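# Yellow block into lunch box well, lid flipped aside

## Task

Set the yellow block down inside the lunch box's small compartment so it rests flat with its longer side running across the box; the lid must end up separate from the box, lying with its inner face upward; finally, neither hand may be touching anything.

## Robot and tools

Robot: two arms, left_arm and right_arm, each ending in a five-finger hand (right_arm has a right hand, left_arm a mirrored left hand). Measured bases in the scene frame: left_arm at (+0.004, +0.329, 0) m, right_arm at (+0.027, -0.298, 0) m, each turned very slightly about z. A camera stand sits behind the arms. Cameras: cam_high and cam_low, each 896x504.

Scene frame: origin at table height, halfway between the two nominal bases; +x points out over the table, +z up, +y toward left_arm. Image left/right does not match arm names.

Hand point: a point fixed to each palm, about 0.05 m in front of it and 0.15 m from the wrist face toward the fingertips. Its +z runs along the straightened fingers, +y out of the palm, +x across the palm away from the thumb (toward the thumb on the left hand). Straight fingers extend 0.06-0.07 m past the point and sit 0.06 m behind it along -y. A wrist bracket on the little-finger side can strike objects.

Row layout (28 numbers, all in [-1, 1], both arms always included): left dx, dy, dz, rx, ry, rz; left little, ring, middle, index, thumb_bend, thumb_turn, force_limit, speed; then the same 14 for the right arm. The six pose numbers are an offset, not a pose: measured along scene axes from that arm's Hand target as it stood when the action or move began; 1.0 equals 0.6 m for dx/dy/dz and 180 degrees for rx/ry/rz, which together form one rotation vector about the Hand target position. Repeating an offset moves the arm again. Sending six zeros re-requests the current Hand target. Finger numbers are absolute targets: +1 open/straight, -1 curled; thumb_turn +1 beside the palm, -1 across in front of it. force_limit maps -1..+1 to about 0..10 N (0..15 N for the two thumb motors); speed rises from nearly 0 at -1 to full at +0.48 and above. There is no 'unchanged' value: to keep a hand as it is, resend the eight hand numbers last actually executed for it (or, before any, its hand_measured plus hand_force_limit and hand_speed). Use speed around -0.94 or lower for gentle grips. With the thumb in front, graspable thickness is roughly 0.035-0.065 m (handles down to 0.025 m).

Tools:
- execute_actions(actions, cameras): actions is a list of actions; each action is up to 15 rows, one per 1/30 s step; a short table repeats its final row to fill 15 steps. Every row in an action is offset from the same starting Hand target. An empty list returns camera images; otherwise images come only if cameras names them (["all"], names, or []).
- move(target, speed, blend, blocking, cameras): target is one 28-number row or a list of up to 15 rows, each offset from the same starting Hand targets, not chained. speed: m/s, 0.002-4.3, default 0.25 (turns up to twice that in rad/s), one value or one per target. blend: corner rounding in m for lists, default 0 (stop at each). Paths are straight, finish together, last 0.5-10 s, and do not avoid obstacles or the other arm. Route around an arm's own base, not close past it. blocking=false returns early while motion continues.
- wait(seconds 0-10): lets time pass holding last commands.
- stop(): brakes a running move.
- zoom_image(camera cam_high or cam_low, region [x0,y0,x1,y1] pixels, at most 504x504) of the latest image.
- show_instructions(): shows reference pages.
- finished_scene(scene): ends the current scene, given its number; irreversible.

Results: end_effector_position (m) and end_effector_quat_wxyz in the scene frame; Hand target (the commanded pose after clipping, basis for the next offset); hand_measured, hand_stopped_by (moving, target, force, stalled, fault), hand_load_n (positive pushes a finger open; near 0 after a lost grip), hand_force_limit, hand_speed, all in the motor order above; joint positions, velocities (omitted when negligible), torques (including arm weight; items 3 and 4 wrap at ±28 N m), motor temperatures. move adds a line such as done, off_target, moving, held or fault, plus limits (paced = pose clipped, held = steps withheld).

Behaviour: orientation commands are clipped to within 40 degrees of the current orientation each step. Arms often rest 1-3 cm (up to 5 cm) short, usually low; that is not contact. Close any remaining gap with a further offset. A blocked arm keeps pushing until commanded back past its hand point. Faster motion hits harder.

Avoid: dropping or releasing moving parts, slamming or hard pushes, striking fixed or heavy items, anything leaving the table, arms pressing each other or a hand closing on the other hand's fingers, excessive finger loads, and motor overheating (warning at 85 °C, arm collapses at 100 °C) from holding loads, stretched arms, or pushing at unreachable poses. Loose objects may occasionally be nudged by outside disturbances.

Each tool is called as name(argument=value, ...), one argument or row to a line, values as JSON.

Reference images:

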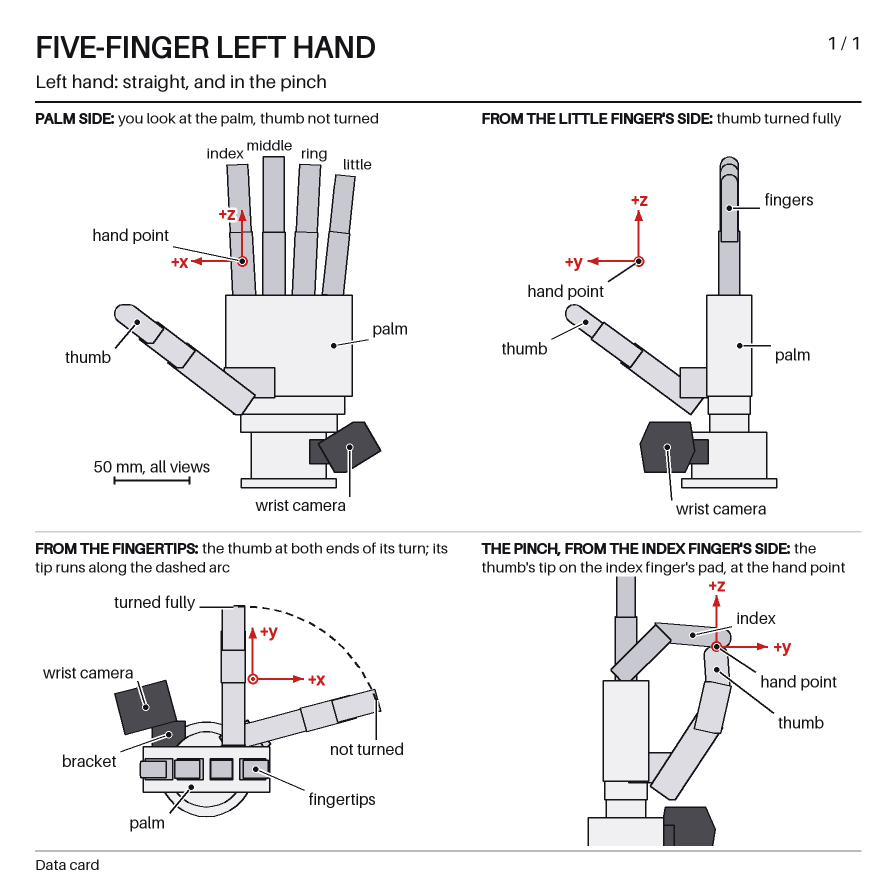

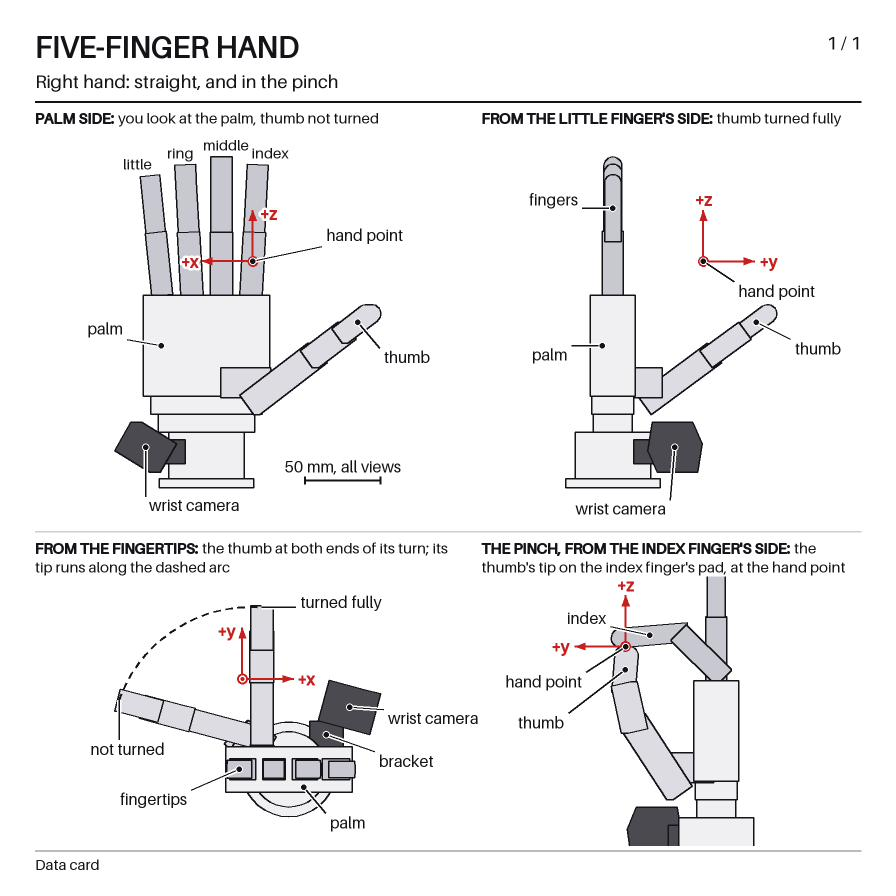

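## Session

execute_actions(
  actions=[],
)

zoom_image(
  camera="cam_high",
  region=[460, 120, 620, 280],
)

Scene clock: 0.00 s.
left_arm: end_effector_position=(+0.0433, -0.0845, +0.1658) hand_measured=(+1.000, +1.000, +1.000, +1.000, +1.000, +1.000) hand_load_n=(+0.0, +0.0, +0.0, +0.0, +0.0, +0.0) hand_stopped_by=(target, target, target, target, target, target) hand_force_limit=0.00 hand_speed=-0.80 end_effector_quat_wxyz=(-0.182, -0.338, +0.915, -0.123) | right_arm: end_effector_position=(+0.4637, -0.1647, +0.1675) hand_measured=(+1.000, +1.000, +1.000, +1.000, +1.000, +1.000) hand_load_n=(+0.0, +0.0, +0.0, +0.0, +0.0, +0.0) hand_stopped_by=(target, target, target, target, target, target) hand_force_limit=0.00 hand_speed=-0.80 end_effector_quat_wxyz=(-0.026, -0.635, +0.772, -0.002)
Joint positions: left_arm=[-1.205 1.383 1.093 -1.032 0.37 -0.373] | right_arm=[0.138 1.688 1.52 -1.447 0.028 0.392]
Joint velocities: within noise
Joint torques (N m): no reading
Motor temperatures (°C): left_arm=[38 39 44 39 36 35] | right_arm=[39 37 45 40 38 42]
Heat: left arm: hottest elbow 44 °C; right arm: hottest elbow 45 °C.
Hand target: left_arm +0.0462, -0.0917, +0.1725; -0.182, -0.336, +0.915, -0.132 | right_arm +0.4705, -0.1634, +0.1730; -0.018, -0.635, +0.772, -0.006

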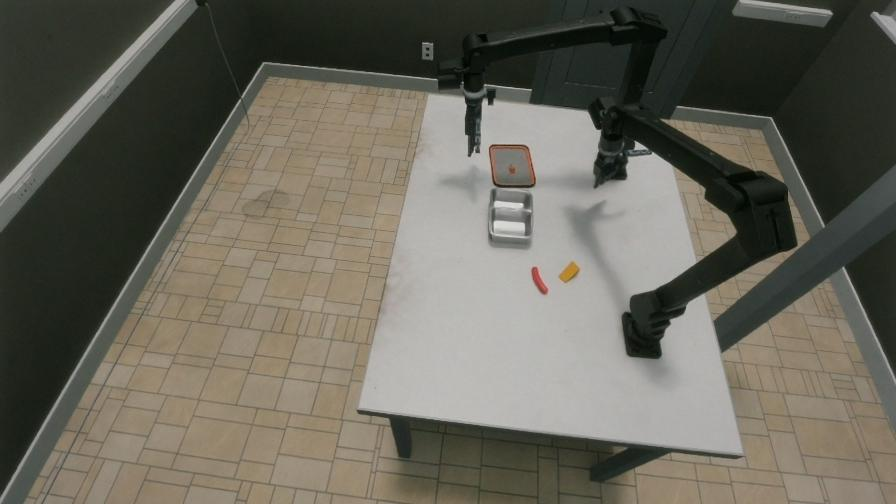

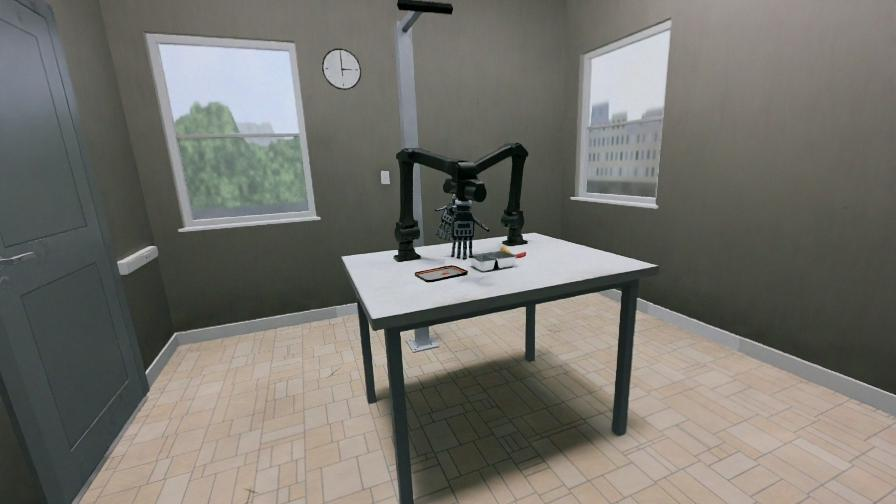

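Scaled by 3.150.

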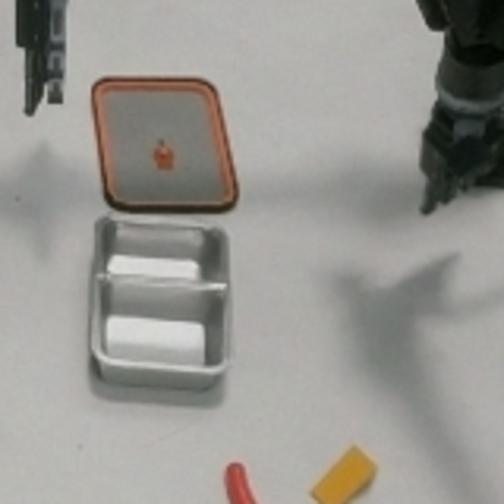

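zoom_image(
  camera="cam_high",
  region=[550, 252, 590, 292],
)

zoom_image(
  camera="cam_high",
  region=[480, 180, 540, 250],
)

zoom_image(
  camera="cam_low",
  region=[460, 235, 530, 280],
)

Scaled by 12.600.

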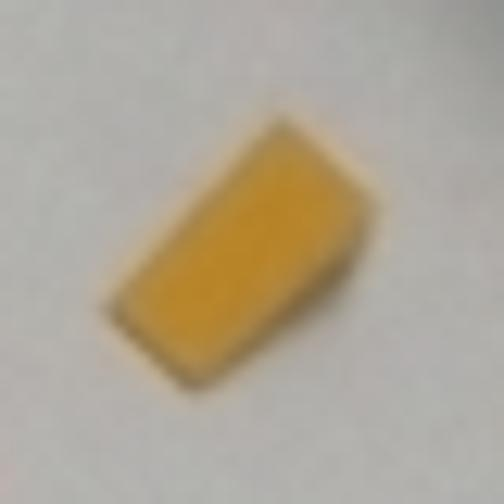

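Scaled by 7.200.

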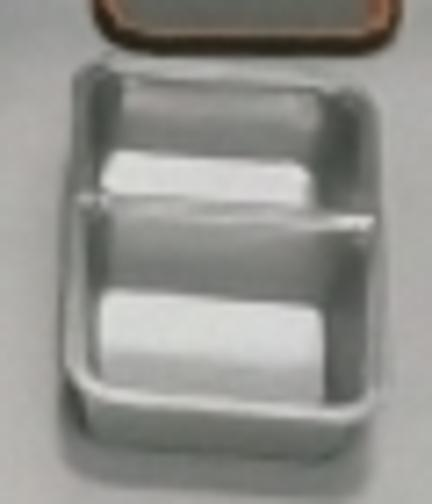

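Scaled by 7.200.

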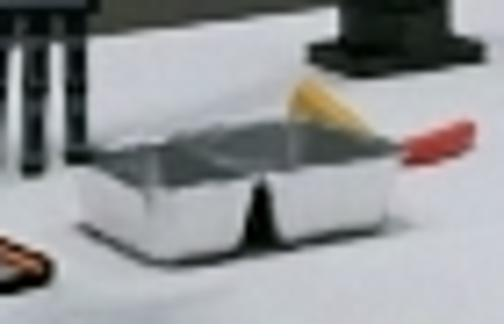

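move(
  target=[0.38,0.85,0.12,0,0,0,1,1,1,1,1,1,0,-0.8, -0.083,0.1,0.083,0.078,-0.034,0.195,-1,-1,0.2,0.2,1,-1,-0.4,0],
  speed=0.3,
  cameras=["cam_high"],
)

Scene clock: 6.80 s.
left_arm: end_effector_position=(+0.2636, +0.4114, +0.2334) hand_measured=(+1.000, +1.000, +1.000, +1.000, +1.000, +1.000) hand_load_n=(+0.0, +0.0, +0.0, +0.0, +0.0, +0.0) hand_stopped_by=(target, target, target, target, target, target) hand_force_limit=0.00 hand_speed=-0.80 end_effector_quat_wxyz=(-0.079, -0.361, +0.922, -0.117) | right_arm: end_effector_position=(+0.4211, -0.1062, +0.2177) hand_measured=(-1.000, -1.000, +0.200, +0.200, +1.000, -1.000) hand_load_n=(+0.0, +0.0, +0.0, +0.0, +0.0, +0.5) hand_stopped_by=(target, target, target, target, target, target) hand_force_limit=-0.40 hand_speed=0.00 end_effector_quat_wxyz=(-0.092, +0.828, -0.550, -0.054)
Joint positions: left_arm=[0.308 1.291 1.244 -1.674 0.242 1.167] | right_arm=[0.25 1.586 1.515 -1.423 -0.199 -0.082]
Joint torques (N m): left_arm=[0.79 -5.19 13.68 -0.99 0.04 -0.07] | right_arm=[1.38 -14.33 9.13 0.65 -0.31 0.01]
Heat: left arm: hottest elbow 45 °C; right arm: hottest elbow 46 °C.
Hand target: left_arm +0.2741, +0.4183, +0.2445; -0.182, -0.336, +0.915, -0.132 | right_arm +0.4208, -0.1034, +0.2228; -0.102, +0.834, -0.540, -0.048
Off the commanded pose: left_arm 0.017 m, 12 deg | right_arm 0.006 m, 2 deg.
joint sent to its limit (left arm) — joint 4 (wrist pitch), lower limit. The joint targets are off in orientation, not in position.
move: off_target (left_arm)
Images, in order (width x height): cam_high 896x504.

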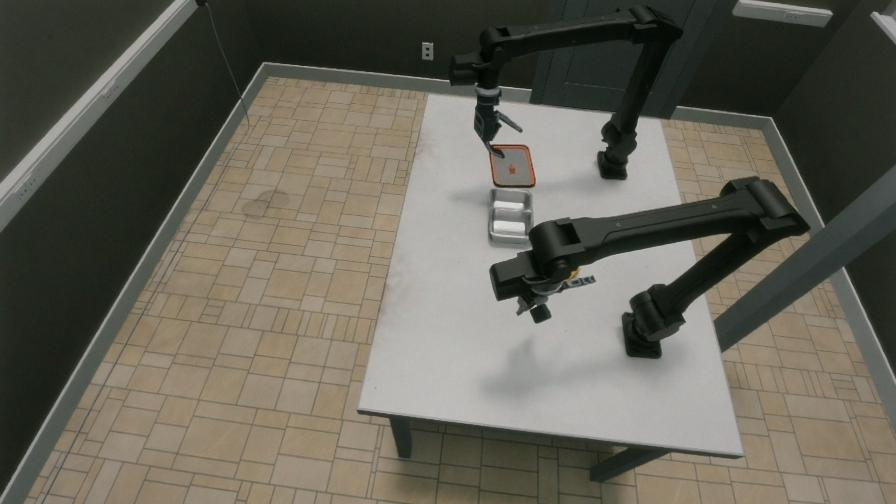

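move(
  target=[
    [0.04,0.32,0,0,0,0,1,1,1,1,1,1,0,-0.8, -0.414,0.416,-0.03,0.234,-0.1026,0.585,-1,-1,0.2,0.2,1,-1,-0.4,0],
    [0.04,0.32,0,0,0,0,1,1,1,1,1,1,0,-0.8, -0.414,0.416,-0.188,0.234,-0.1026,0.585,-1,-1,0.2,0.2,1,-1,-0.4,0],
  ],
  speed=[0.3,0.15],
  blend=[0.03,0],
  cameras=["all"],
)

zoom_image(
  camera="cam_high",
  region=[530, 210, 610, 290],
)

Scene clock: 12.33 s.
left_arm: end_effector_position=(+0.2917, +0.5980, +0.2369) hand_measured=(+1.000, +1.000, +1.000, +1.000, +1.000, +1.000) hand_load_n=(+0.0, +0.0, +0.0, +0.0, +0.0, +0.0) hand_stopped_by=(target, target, target, target, target, target) hand_force_limit=0.00 hand_speed=-0.80 end_effector_quat_wxyz=(-0.045, -0.349, +0.934, -0.064) | right_arm: end_effector_position=(+0.1715, +0.1417, +0.1143) hand_measured=(-1.000, -1.000, +0.200, +0.200, +1.000, -1.000) hand_load_n=(+0.5, +0.0, +0.0, +0.0, +0.0, +0.0) hand_stopped_by=(target, target, target, target, target, target) hand_force_limit=-0.40 hand_speed=0.00 end_effector_quat_wxyz=(-0.346, +0.845, +0.375, -0.161)
Joint positions: left_arm=[0.636 1.537 1.517 -1.674 0.097 1.514] | right_arm=[0.98 1.592 1.215 -1.011 -0.766 -1.294]
Joint torques (N m): left_arm=[1.14 -9.29 13.71 -0.96 -0.02 -0.03] | right_arm=[0.79 -12.45 8.79 1.13 -0.78 -0.03]
Heat: left arm: hottest elbow 46 °C; right arm: hottest elbow 47 °C.
Hand target: left_arm +0.2981, +0.6103, +0.2447; -0.182, -0.336, +0.915, -0.132 | right_arm +0.1725, +0.1463, +0.1101; -0.349, +0.841, +0.382, -0.158
Off the commanded pose: left_arm 0.016 m, 18 deg | right_arm 0.006 m, 1 deg.
joint sent to its limit (left arm) — joint 4 (wrist pitch), lower limit. The joint targets are off in orientation, not in position.
move: off_target (left_arm)

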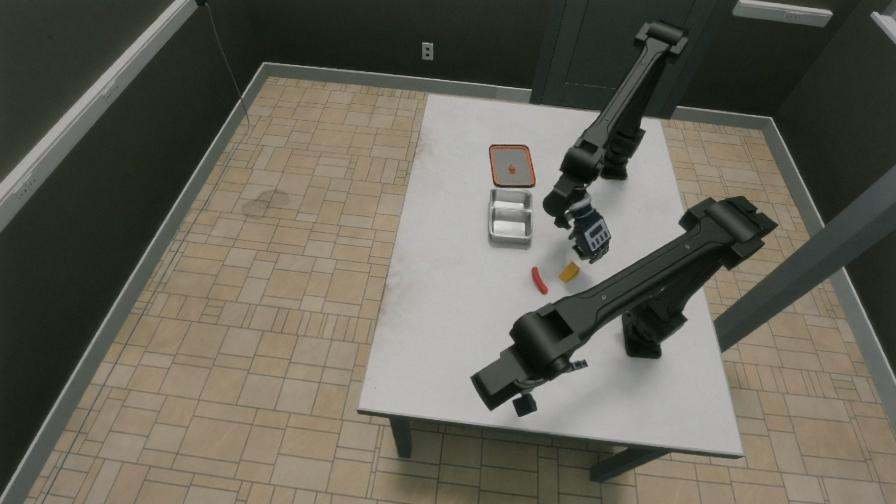

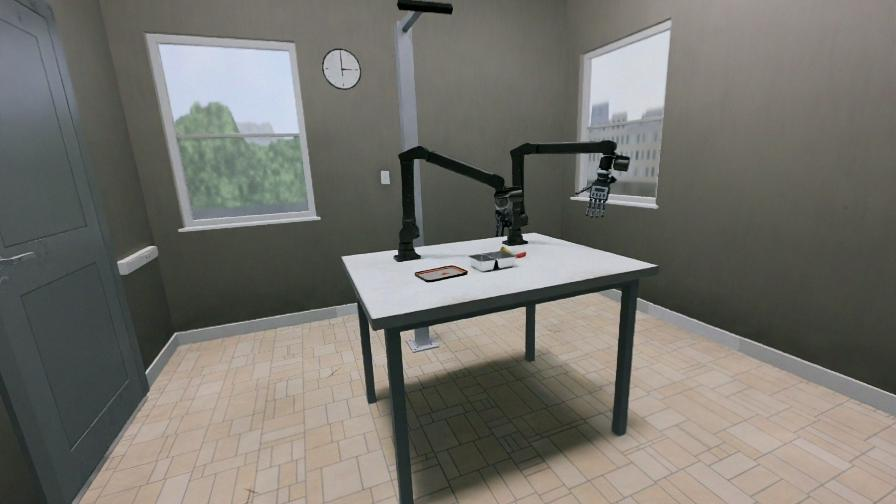

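Scaled by 6.300.

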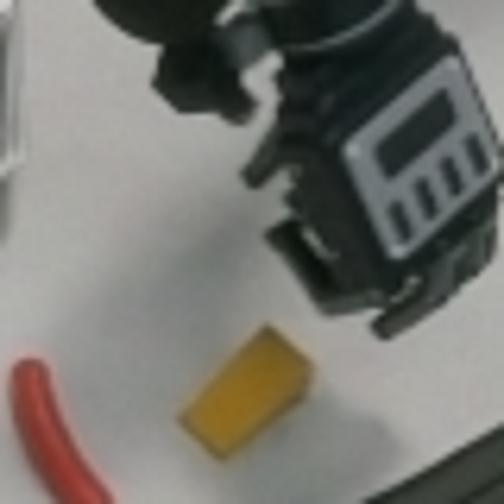

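move(
  target=[0,0,0,0,0,0,1,1,1,1,1,1,0,-0.8, 0.003,0.02,-0.085,0,0,0,-1,-1,0.2,0.2,1,-1,-0.4,0],
  speed=0.1,
  cameras=["all"],
)

zoom_image(
  camera="cam_high",
  region=[540, 220, 610, 290],
)

zoom_image(
  camera="cam_low",
  region=[470, 215, 530, 275],
)

Scene clock: 14.43 s.
left_arm: end_effector_position=(+0.2917, +0.5980, +0.2369) hand_measured=(+1.000, +1.000, +1.000, +1.000, +1.000, +1.000) hand_load_n=(+0.0, +0.0, +0.0, +0.0, +0.0, +0.0) hand_stopped_by=(target, target, target, target, target, target) hand_force_limit=0.00 hand_speed=-0.80 end_effector_quat_wxyz=(-0.045, -0.349, +0.934, -0.064) | right_arm: end_effector_position=(+0.1767, +0.1537, +0.0647) hand_measured=(-1.000, -1.000, +0.200, +0.200, +1.000, -1.000) hand_load_n=(+0.0, +0.0, +0.0, +0.0, +0.0, +0.0) hand_stopped_by=(target, target, target, target, target, target) hand_force_limit=-0.40 hand_speed=0.00 end_effector_quat_wxyz=(-0.349, +0.843, +0.378, -0.157)
Joint positions: left_arm=[0.636 1.537 1.517 -1.674 0.097 1.514] | right_arm=[0.984 1.673 1.174 -0.878 -0.766 -1.294]
Joint torques (N m): left_arm=[1.85 -9.64 13.64 -0.92 -0.06 -0.07] | right_arm=[1.55 -12.81 8.53 0.98 -0.72 0.13]
Heat: left arm: hottest elbow 46 °C; right arm: hottest elbow 47 °C.
Hand target: left_arm +0.2981, +0.6104, +0.2447; -0.182, -0.336, +0.915, -0.132 | right_arm +0.1742, +0.1581, +0.0591; -0.349, +0.841, +0.382, -0.158
Off the commanded pose: left_arm 0.016 m, 18 deg | right_arm 0.008 m, 1 deg.
joint sent to its limit (left arm) — joint 4 (wrist pitch), lower limit. The joint targets are off in orientation, not in position.
move: off_target (left_arm)

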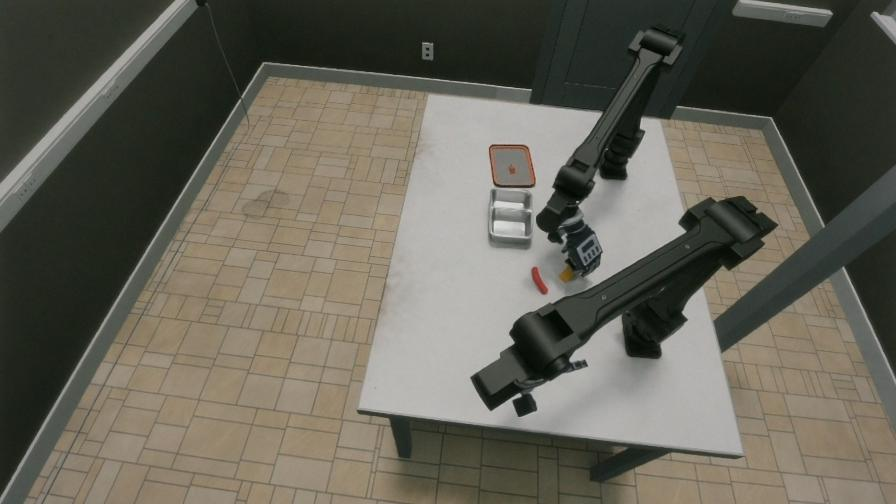

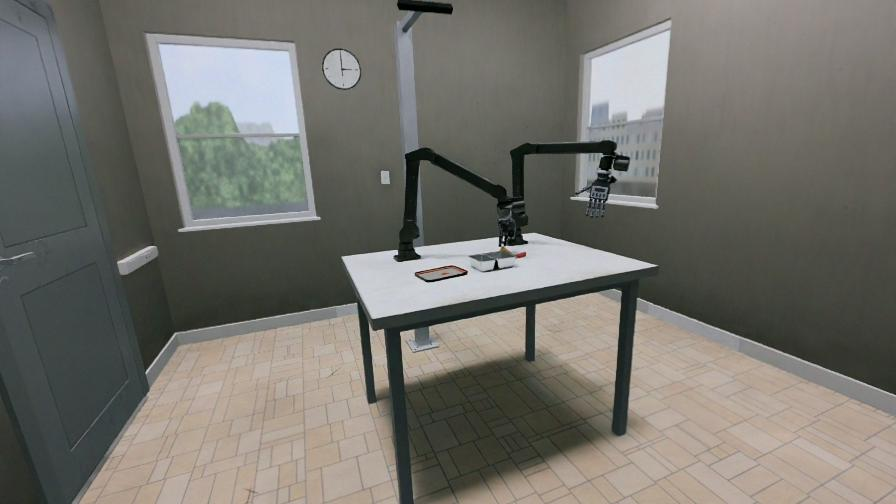

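Scaled by 7.200.

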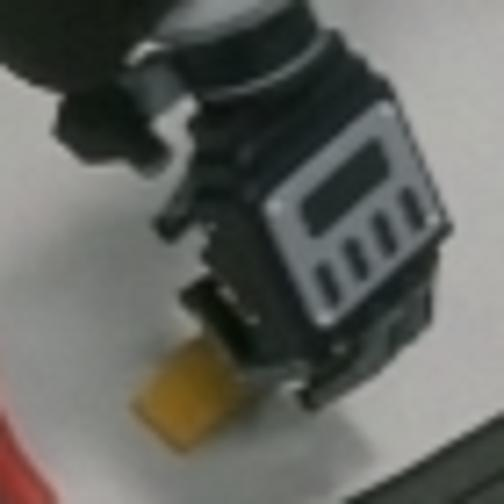

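Scaled by 8.400.

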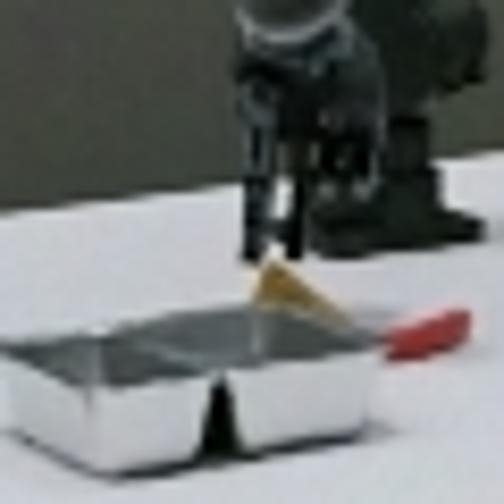

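move(
  target=[0,0,0,0,0,0,1,1,1,1,1,1,0,-0.8, -0.0075,0.01,-0.042,0,0,0,-1,-1,0.2,0.2,1,-1,-0.4,0],
  speed=0.08,
  cameras=["all"],
)

zoom_image(
  camera="cam_high",
  region=[540, 220, 610, 290],
)

zoom_image(
  camera="cam_low",
  region=[470, 215, 530, 275],
)

Scene clock: 17.37 s.
left_arm: end_effector_position=(+0.2917, +0.5980, +0.2369) hand_measured=(+1.000, +1.000, +1.000, +1.000, +1.000, +1.000) hand_load_n=(+0.0, +0.0, +0.0, +0.0, +0.0, +0.0) hand_stopped_by=(target, target, target, target, target, target) hand_force_limit=0.00 hand_speed=-0.80 end_effector_quat_wxyz=(-0.045, -0.349, +0.934, -0.064) | right_arm: end_effector_position=(+0.1732, +0.1617, +0.0413) hand_measured=(-1.000, -1.000, +0.200, +0.200, +1.000, -1.000) hand_load_n=(+0.5, +0.0, +0.5, +0.0, +0.0, +0.0) hand_stopped_by=(target, target, target, target, target, target) hand_force_limit=-0.40 hand_speed=0.00 end_effector_quat_wxyz=(-0.352, +0.839, +0.385, -0.154)
Joint positions: left_arm=[0.636 1.537 1.517 -1.674 0.097 1.514] | right_arm=[0.998 1.711 1.152 -0.801 -0.766 -1.288]
Joint torques (N m): left_arm=[1.26 -9.76 13.68 -0.96 -0.03 -0.05] | right_arm=[1.73 -11.99 7.86 1.07 -0.54 0.26]
Heat: left arm: hottest elbow 47 °C; right arm: hottest elbow 47 °C.
Hand target: left_arm +0.2981, +0.6104, +0.2447; -0.182, -0.336, +0.915, -0.132 | right_arm +0.1696, +0.1643, +0.0340; -0.349, +0.841, +0.382, -0.158
Off the commanded pose: left_arm 0.016 m, 18 deg | right_arm 0.009 m, 1 deg.
joint sent to its limit (left arm) — joint 4 (wrist pitch), lower limit. The joint targets are off in orientation, not in position.
move: off_target (left_arm)

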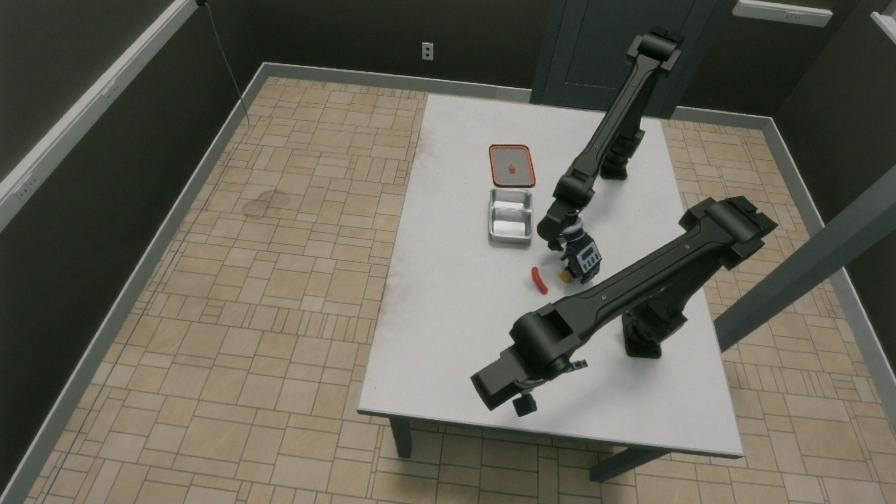

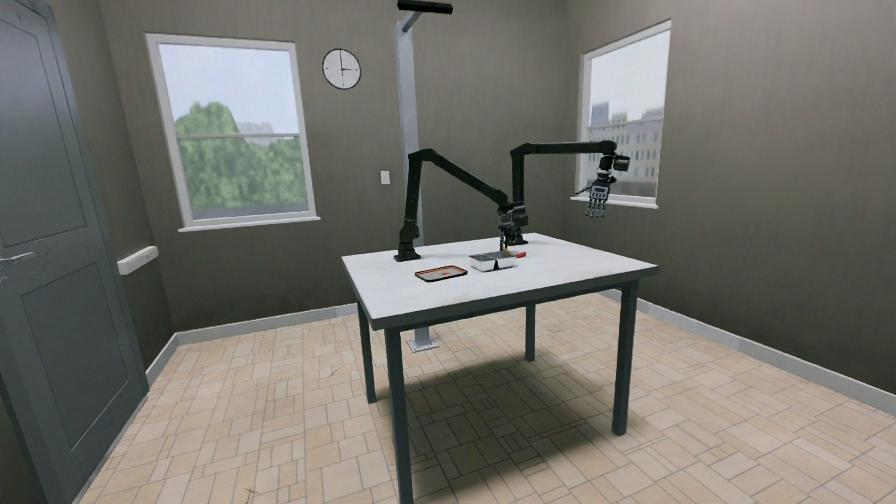

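Scaled by 7.200.

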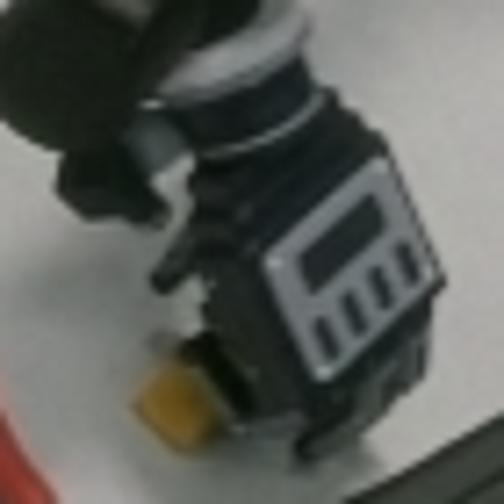

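Scaled by 8.400.

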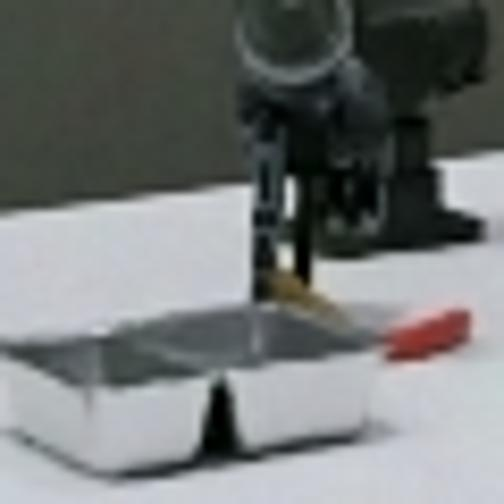

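move(
  target=[0,0,0,0,0,0,1,1,1,1,1,1,0,-0.8, 0.002,-0.003,-0.006,0,0,0,-1,-1,0.0,0.0,0.66,-1,-0.4,-0.8],
  speed=0.06,
  cameras=["all"],
)

zoom_image(
  camera="cam_high",
  region=[540, 220, 610, 290],
)

zoom_image(
  camera="cam_low",
  region=[470, 215, 530, 275],
)

Scene clock: 20.67 s.
left_arm: end_effector_position=(+0.2917, +0.5980, +0.2369) hand_measured=(+1.000, +1.000, +1.000, +1.000, +1.000, +1.000) hand_load_n=(+0.0, +0.0, +0.0, +0.0, +0.0, +0.0) hand_stopped_by=(target, target, target, target, target, target) hand_force_limit=0.00 hand_speed=-0.80 end_effector_quat_wxyz=(-0.045, -0.349, +0.934, -0.064) | right_arm: end_effector_position=(+0.1729, +0.1612, +0.0399) hand_measured=(-1.000, -1.000, +0.000, +0.000, +0.660, -1.000) hand_load_n=(+0.0, +0.0, +0.0, +0.0, +0.0, +0.0) hand_stopped_by=(target, target, target, target, target, target) hand_force_limit=-0.40 hand_speed=-0.80 end_effector_quat_wxyz=(-0.352, +0.839, +0.385, -0.153)
Joint positions: left_arm=[0.636 1.537 1.517 -1.674 0.097 1.514] | right_arm=[0.998 1.711 1.148 -0.795 -0.766 -1.288]
Joint torques (N m): left_arm=[1.2 -10.81 13.78 -0.87 -0.05 -0.06] | right_arm=[1.14 -12.45 7.71 1.24 -0.61 0.18]
Heat: left arm: hottest elbow 47 °C; right arm: hottest elbow 47 °C.
Hand target: left_arm +0.2981, +0.6104, +0.2447; -0.182, -0.336, +0.915, -0.132 | right_arm +0.1708, +0.1624, +0.0303; -0.349, +0.841, +0.382, -0.158
Off the commanded pose: left_arm 0.016 m, 18 deg | right_arm 0.010 m, 1 deg.
joint sent to its limit (left arm) — joint 4 (wrist pitch), lower limit. The joint targets are off in orientation, not in position.
move: off_target (left_arm)

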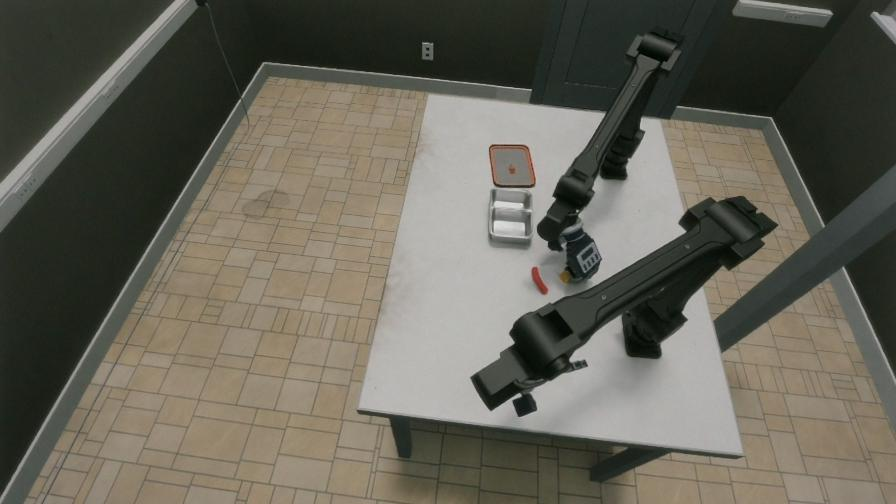

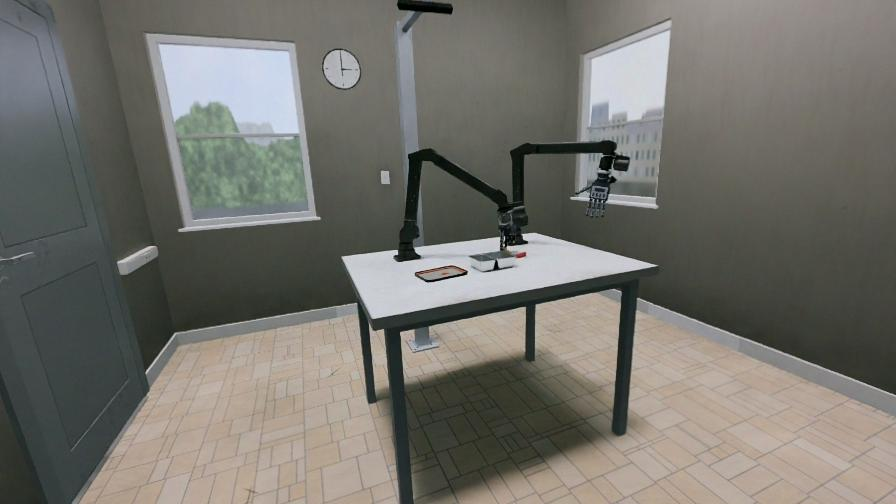

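Scaled by 7.200.

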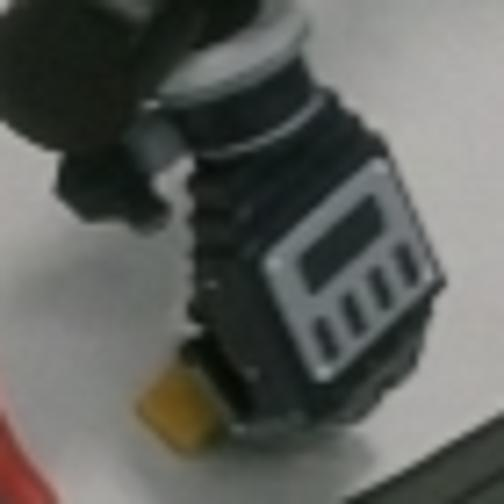

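Scaled by 8.400.

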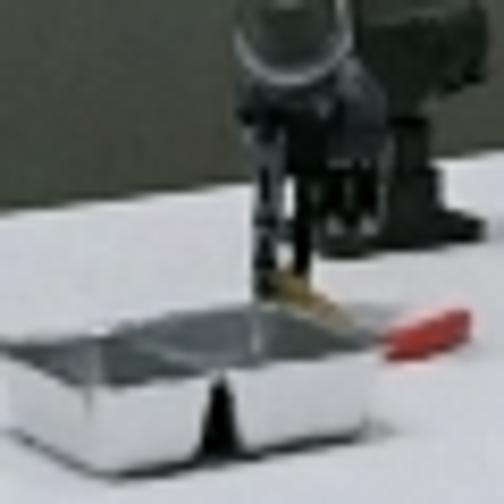

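move(
  target=[
    [0,0,0,0,0,0,1,1,1,1,1,1,0,-0.8, 0.0,0.0,-0.007,0,0,0,-1,-1,0.0,0.0,0.66,-1,-0.4,-0.8],
    [0,0,0,0,0,0,1,1,1,1,1,1,0,-0.8, 0.0,0.0,-0.007,0,0,0,-1,-1,-0.35,-0.35,0.1,-1,-0.35,-0.88],
  ],
  speed=0.06,
  cameras=["all"],
)

zoom_image(
  camera="cam_high",
  region=[540, 220, 610, 290],
)

zoom_image(
  camera="cam_low",
  region=[470, 215, 530, 275],
)

Scene clock: 22.77 s.
left_arm: end_effector_position=(+0.2917, +0.5980, +0.2369) hand_measured=(+1.000, +1.000, +1.000, +1.000, +1.000, +1.000) hand_load_n=(+0.0, +0.0, +0.0, +0.0, +0.0, +0.0) hand_stopped_by=(target, target, target, target, target, target) hand_force_limit=0.00 hand_speed=-0.80 end_effector_quat_wxyz=(-0.045, -0.349, +0.934, -0.064) | right_arm: end_effector_position=(+0.1730, +0.1614, +0.0356) hand_measured=(-1.000, -1.000, -0.086, -0.132, +0.608, -1.000) hand_load_n=(+0.5, +0.0, +3.5, +4.0, +7.5, -1.5) hand_stopped_by=(target, target, force, force, force, target) hand_force_limit=-0.35 hand_speed=-0.88 end_effector_quat_wxyz=(-0.352, +0.839, +0.385, -0.153)
Joint positions: left_arm=[0.636 1.537 1.517 -1.674 0.097 1.514] | right_arm=[0.998 1.717 1.144 -0.784 -0.766 -1.288]
Joint torques (N m): left_arm=[1.79 -8.76 13.83 -1.11 -0.03 -0.09] | right_arm=[1.96 -12.1 7.73 1.06 -0.58 0.18]
Heat: left arm: hottest elbow 47 °C; right arm: hottest elbow 47 °C.
Hand target: left_arm +0.2981, +0.6104, +0.2447; -0.182, -0.336, +0.915, -0.132 | right_arm +0.1708, +0.1625, +0.0261; -0.349, +0.841, +0.382, -0.158
Off the commanded pose: left_arm 0.016 m, 18 deg | right_arm 0.010 m, 1 deg.
joint sent to its limit (left arm) — joint 4 (wrist pitch), lower limit. The joint targets are off in orientation, not in position.
move: off_target (left_arm)

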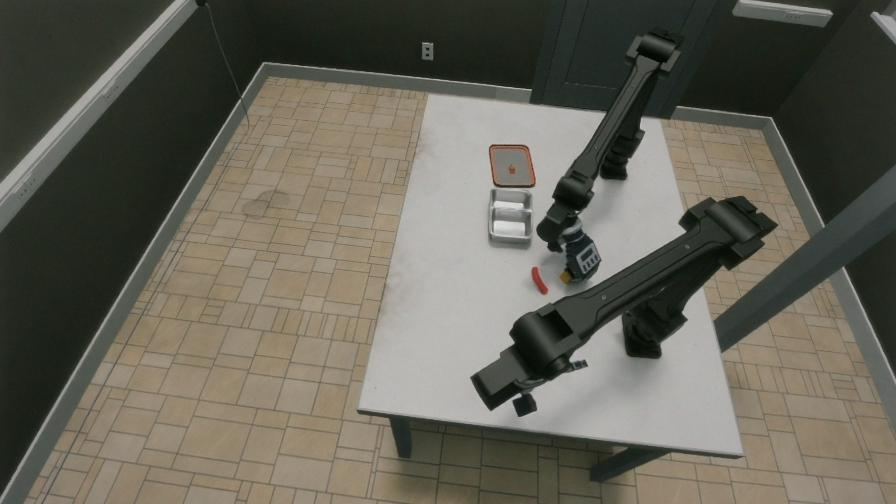

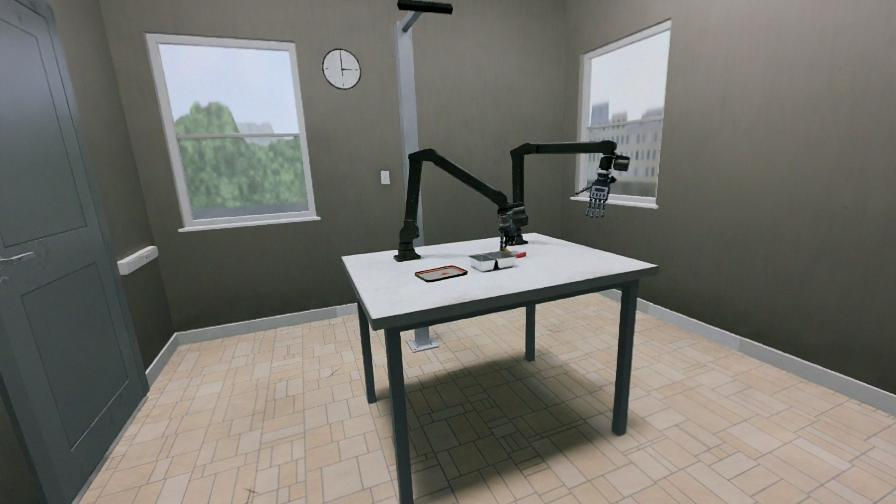

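Scaled by 7.200.

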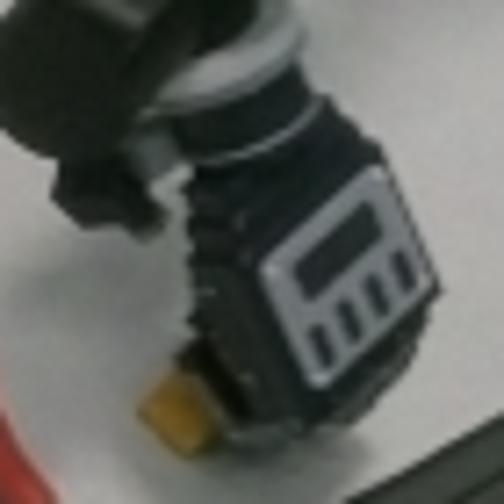

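Scaled by 8.400.

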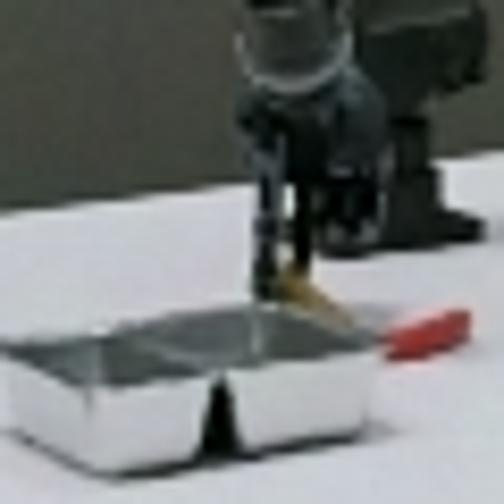

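move(
  target=[
    [0,0,0,0,0,0,1,1,1,1,1,1,0,-0.8, 0,0,0.25,0,0,0,-1,-1,-0.35,-0.35,0.1,-1,-0.35,-0.88],
    [0,0,0,0,0,0,1,1,1,1,1,1,0,-0.8, 0.338,-0.334,0.25,0,0,-0.236,-1,-1,-0.35,-0.35,0.1,-1,-0.35,-0.88],
    [0,0,0,0,0,0,1,1,1,1,1,1,0,-0.8, 0.338,-0.334,0.145,0,0,-0.236,-1,-1,-0.35,-0.35,0.1,-1,-0.35,-0.88],
  ],
  speed=[0.1,0.2,0.1],
  blend=[0.03,0.02,0],
  cameras=["all"],
)

zoom_image(
  camera="cam_high",
  region=[475, 150, 555, 230],
)

zoom_image(
  camera="cam_low",
  region=[440, 200, 520, 280],
)

Scene clock: 29.77 s.
left_arm: end_effector_position=(+0.2917, +0.5980, +0.2369) hand_measured=(+1.000, +1.000, +1.000, +1.000, +1.000, +1.000) hand_load_n=(+0.0, +0.0, +0.0, +0.0, +0.0, +0.0) hand_stopped_by=(target, target, target, target, target, target) hand_force_limit=0.00 hand_speed=-0.80 end_effector_quat_wxyz=(-0.045, -0.349, +0.934, -0.064) | right_arm: end_effector_position=(+0.3700, -0.0385, +0.1176) hand_measured=(-1.000, -1.000, -0.086, -0.132, +0.608, -1.000) hand_load_n=(+0.0, +0.0, +4.0, +3.5, +7.5, -1.5) hand_stopped_by=(target, target, force, force, force, target) hand_force_limit=-0.35 hand_speed=-0.88 end_effector_quat_wxyz=(-0.383, +0.922, +0.059, -0.021)
Joint positions: left_arm=[0.636 1.537 1.517 -1.674 0.097 1.514] | right_arm=[0.357 1.457 1.064 -0.892 -0.745 -1.17]
Joint torques (N m): left_arm=[0.91 -8.41 13.86 -0.84 -0.07 -0.05] | right_arm=[0.91 -10.7 8.68 1.37 -0.49 0.24]
Heat: left arm: hottest elbow 48 °C; right arm: hottest elbow 48 °C.
Hand target: left_arm +0.2981, +0.6104, +0.2447; -0.182, -0.336, +0.915, -0.132 | right_arm +0.3736, -0.0379, +0.1130; -0.382, +0.922, +0.051, -0.021
Off the commanded pose: left_arm 0.016 m, 18 deg | right_arm 0.006 m, 1 deg.
joint sent to its limit (left arm) — joint 4 (wrist pitch), lower limit. The joint targets are off in orientation, not in position.
move: off_target (left_arm)

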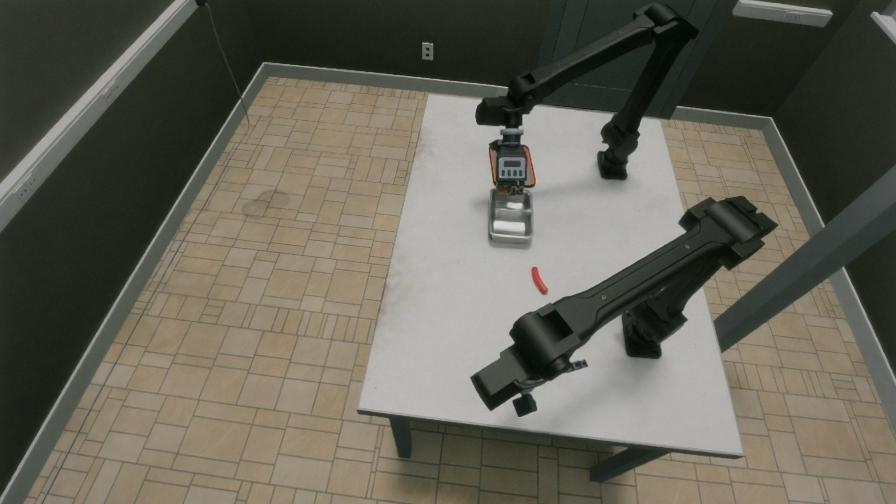

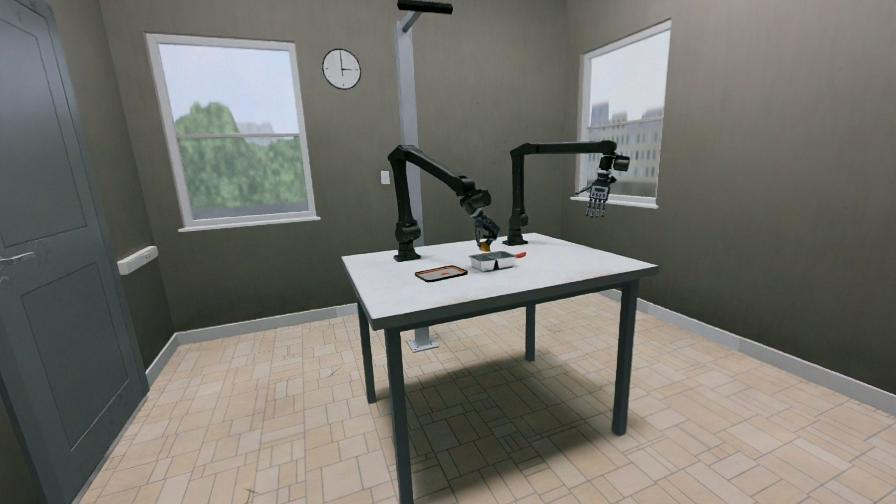

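Scaled by 6.300.

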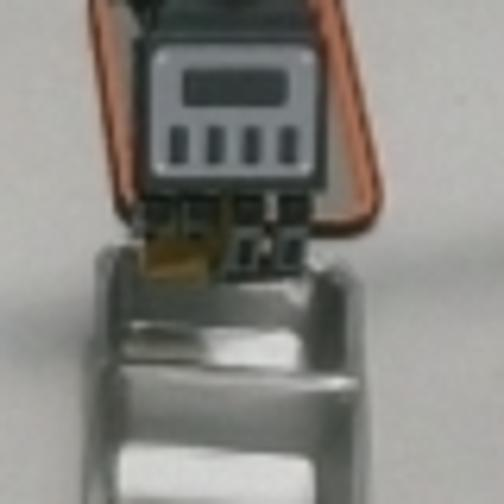

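Scaled by 6.300.

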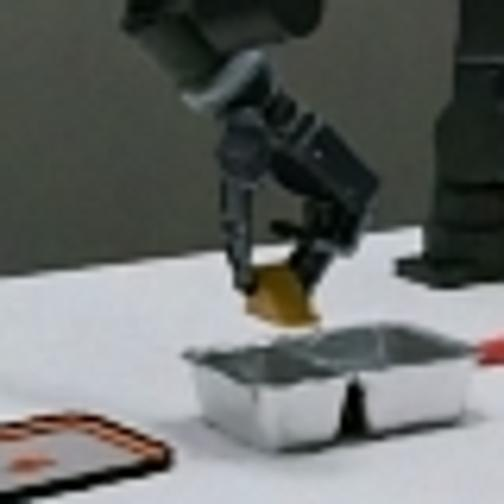

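move(
  target=[0,0,0,0,0,0,1,1,1,1,1,1,0,-0.8, -0.0285,-0.001,-0.083,0,0,0,-1,-1,-0.35,-0.35,0.1,-1,-0.35,-0.88],
  speed=0.08,
  cameras=["all"],
)

zoom_image(
  camera="cam_high",
  region=[475, 150, 555, 230],
)

zoom_image(
  camera="cam_low",
  region=[440, 200, 520, 280],
)

Scene clock: 32.87 s.
left_arm: end_effector_position=(+0.2917, +0.5980, +0.2369) hand_measured=(+1.000, +1.000, +1.000, +1.000, +1.000, +1.000) hand_load_n=(+0.0, +0.0, +0.0, +0.0, +0.0, +0.0) hand_stopped_by=(target, target, target, target, target, target) hand_force_limit=0.00 hand_speed=-0.80 end_effector_quat_wxyz=(-0.045, -0.349, +0.934, -0.064) | right_arm: end_effector_position=(+0.3573, -0.0425, +0.0689) hand_measured=(-1.000, -1.000, -0.086, -0.132, +0.608, -1.000) hand_load_n=(+0.0, +0.0, +4.0, +3.5, +7.5, -1.5) hand_stopped_by=(target, target, force, force, force, target) hand_force_limit=-0.35 hand_speed=-0.88 end_effector_quat_wxyz=(-0.384, +0.922, +0.054, -0.017)
Joint positions: left_arm=[0.636 1.537 1.517 -1.674 0.097 1.514] | right_arm=[0.36 1.477 0.943 -0.733 -0.741 -1.151]
Joint torques (N m): left_arm=[1.55 -9.35 13.65 -0.84 -0.06 -0.05] | right_arm=[1.55 -9.64 8.21 1.16 -0.45 0.29]
Heat: left arm: hottest elbow 48 °C; right arm: hottest elbow 48 °C.
Hand target: left_arm +0.2981, +0.6104, +0.2447; -0.182, -0.336, +0.915, -0.132 | right_arm +0.3567, -0.0386, +0.0633; -0.382, +0.922, +0.051, -0.021
Off the commanded pose: left_arm 0.016 m, 18 deg | right_arm 0.007 m, 1 deg.
joint sent to its limit (left arm) — joint 4 (wrist pitch), lower limit. The joint targets are off in orientation, not in position.
move: off_target (left_arm)

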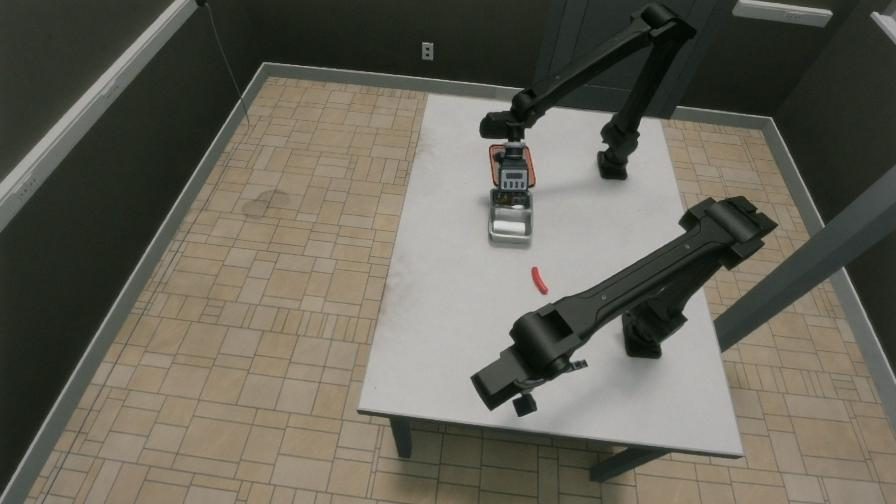

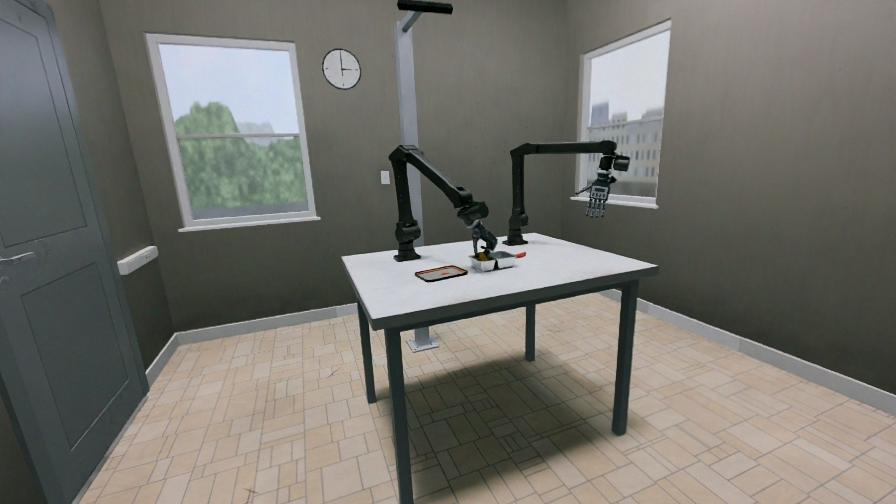

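Scaled by 6.300.

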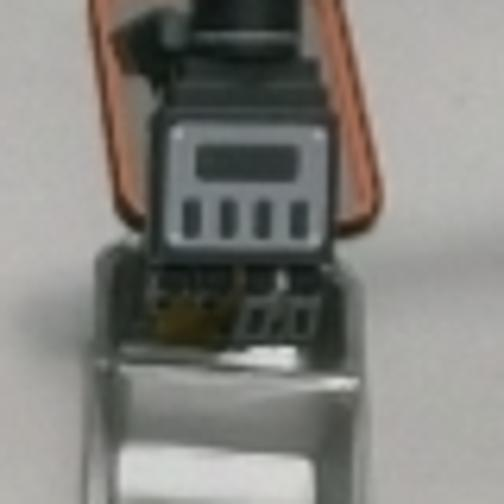

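Scaled by 6.300.

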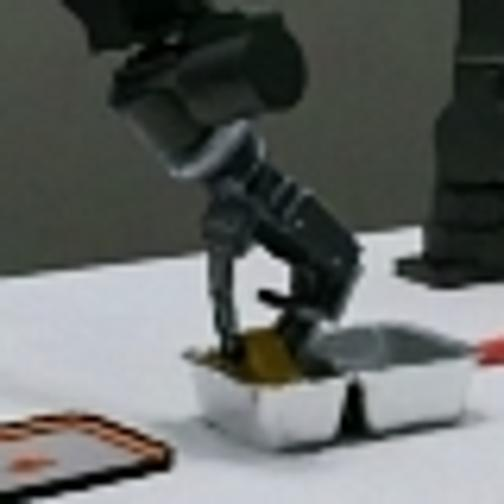

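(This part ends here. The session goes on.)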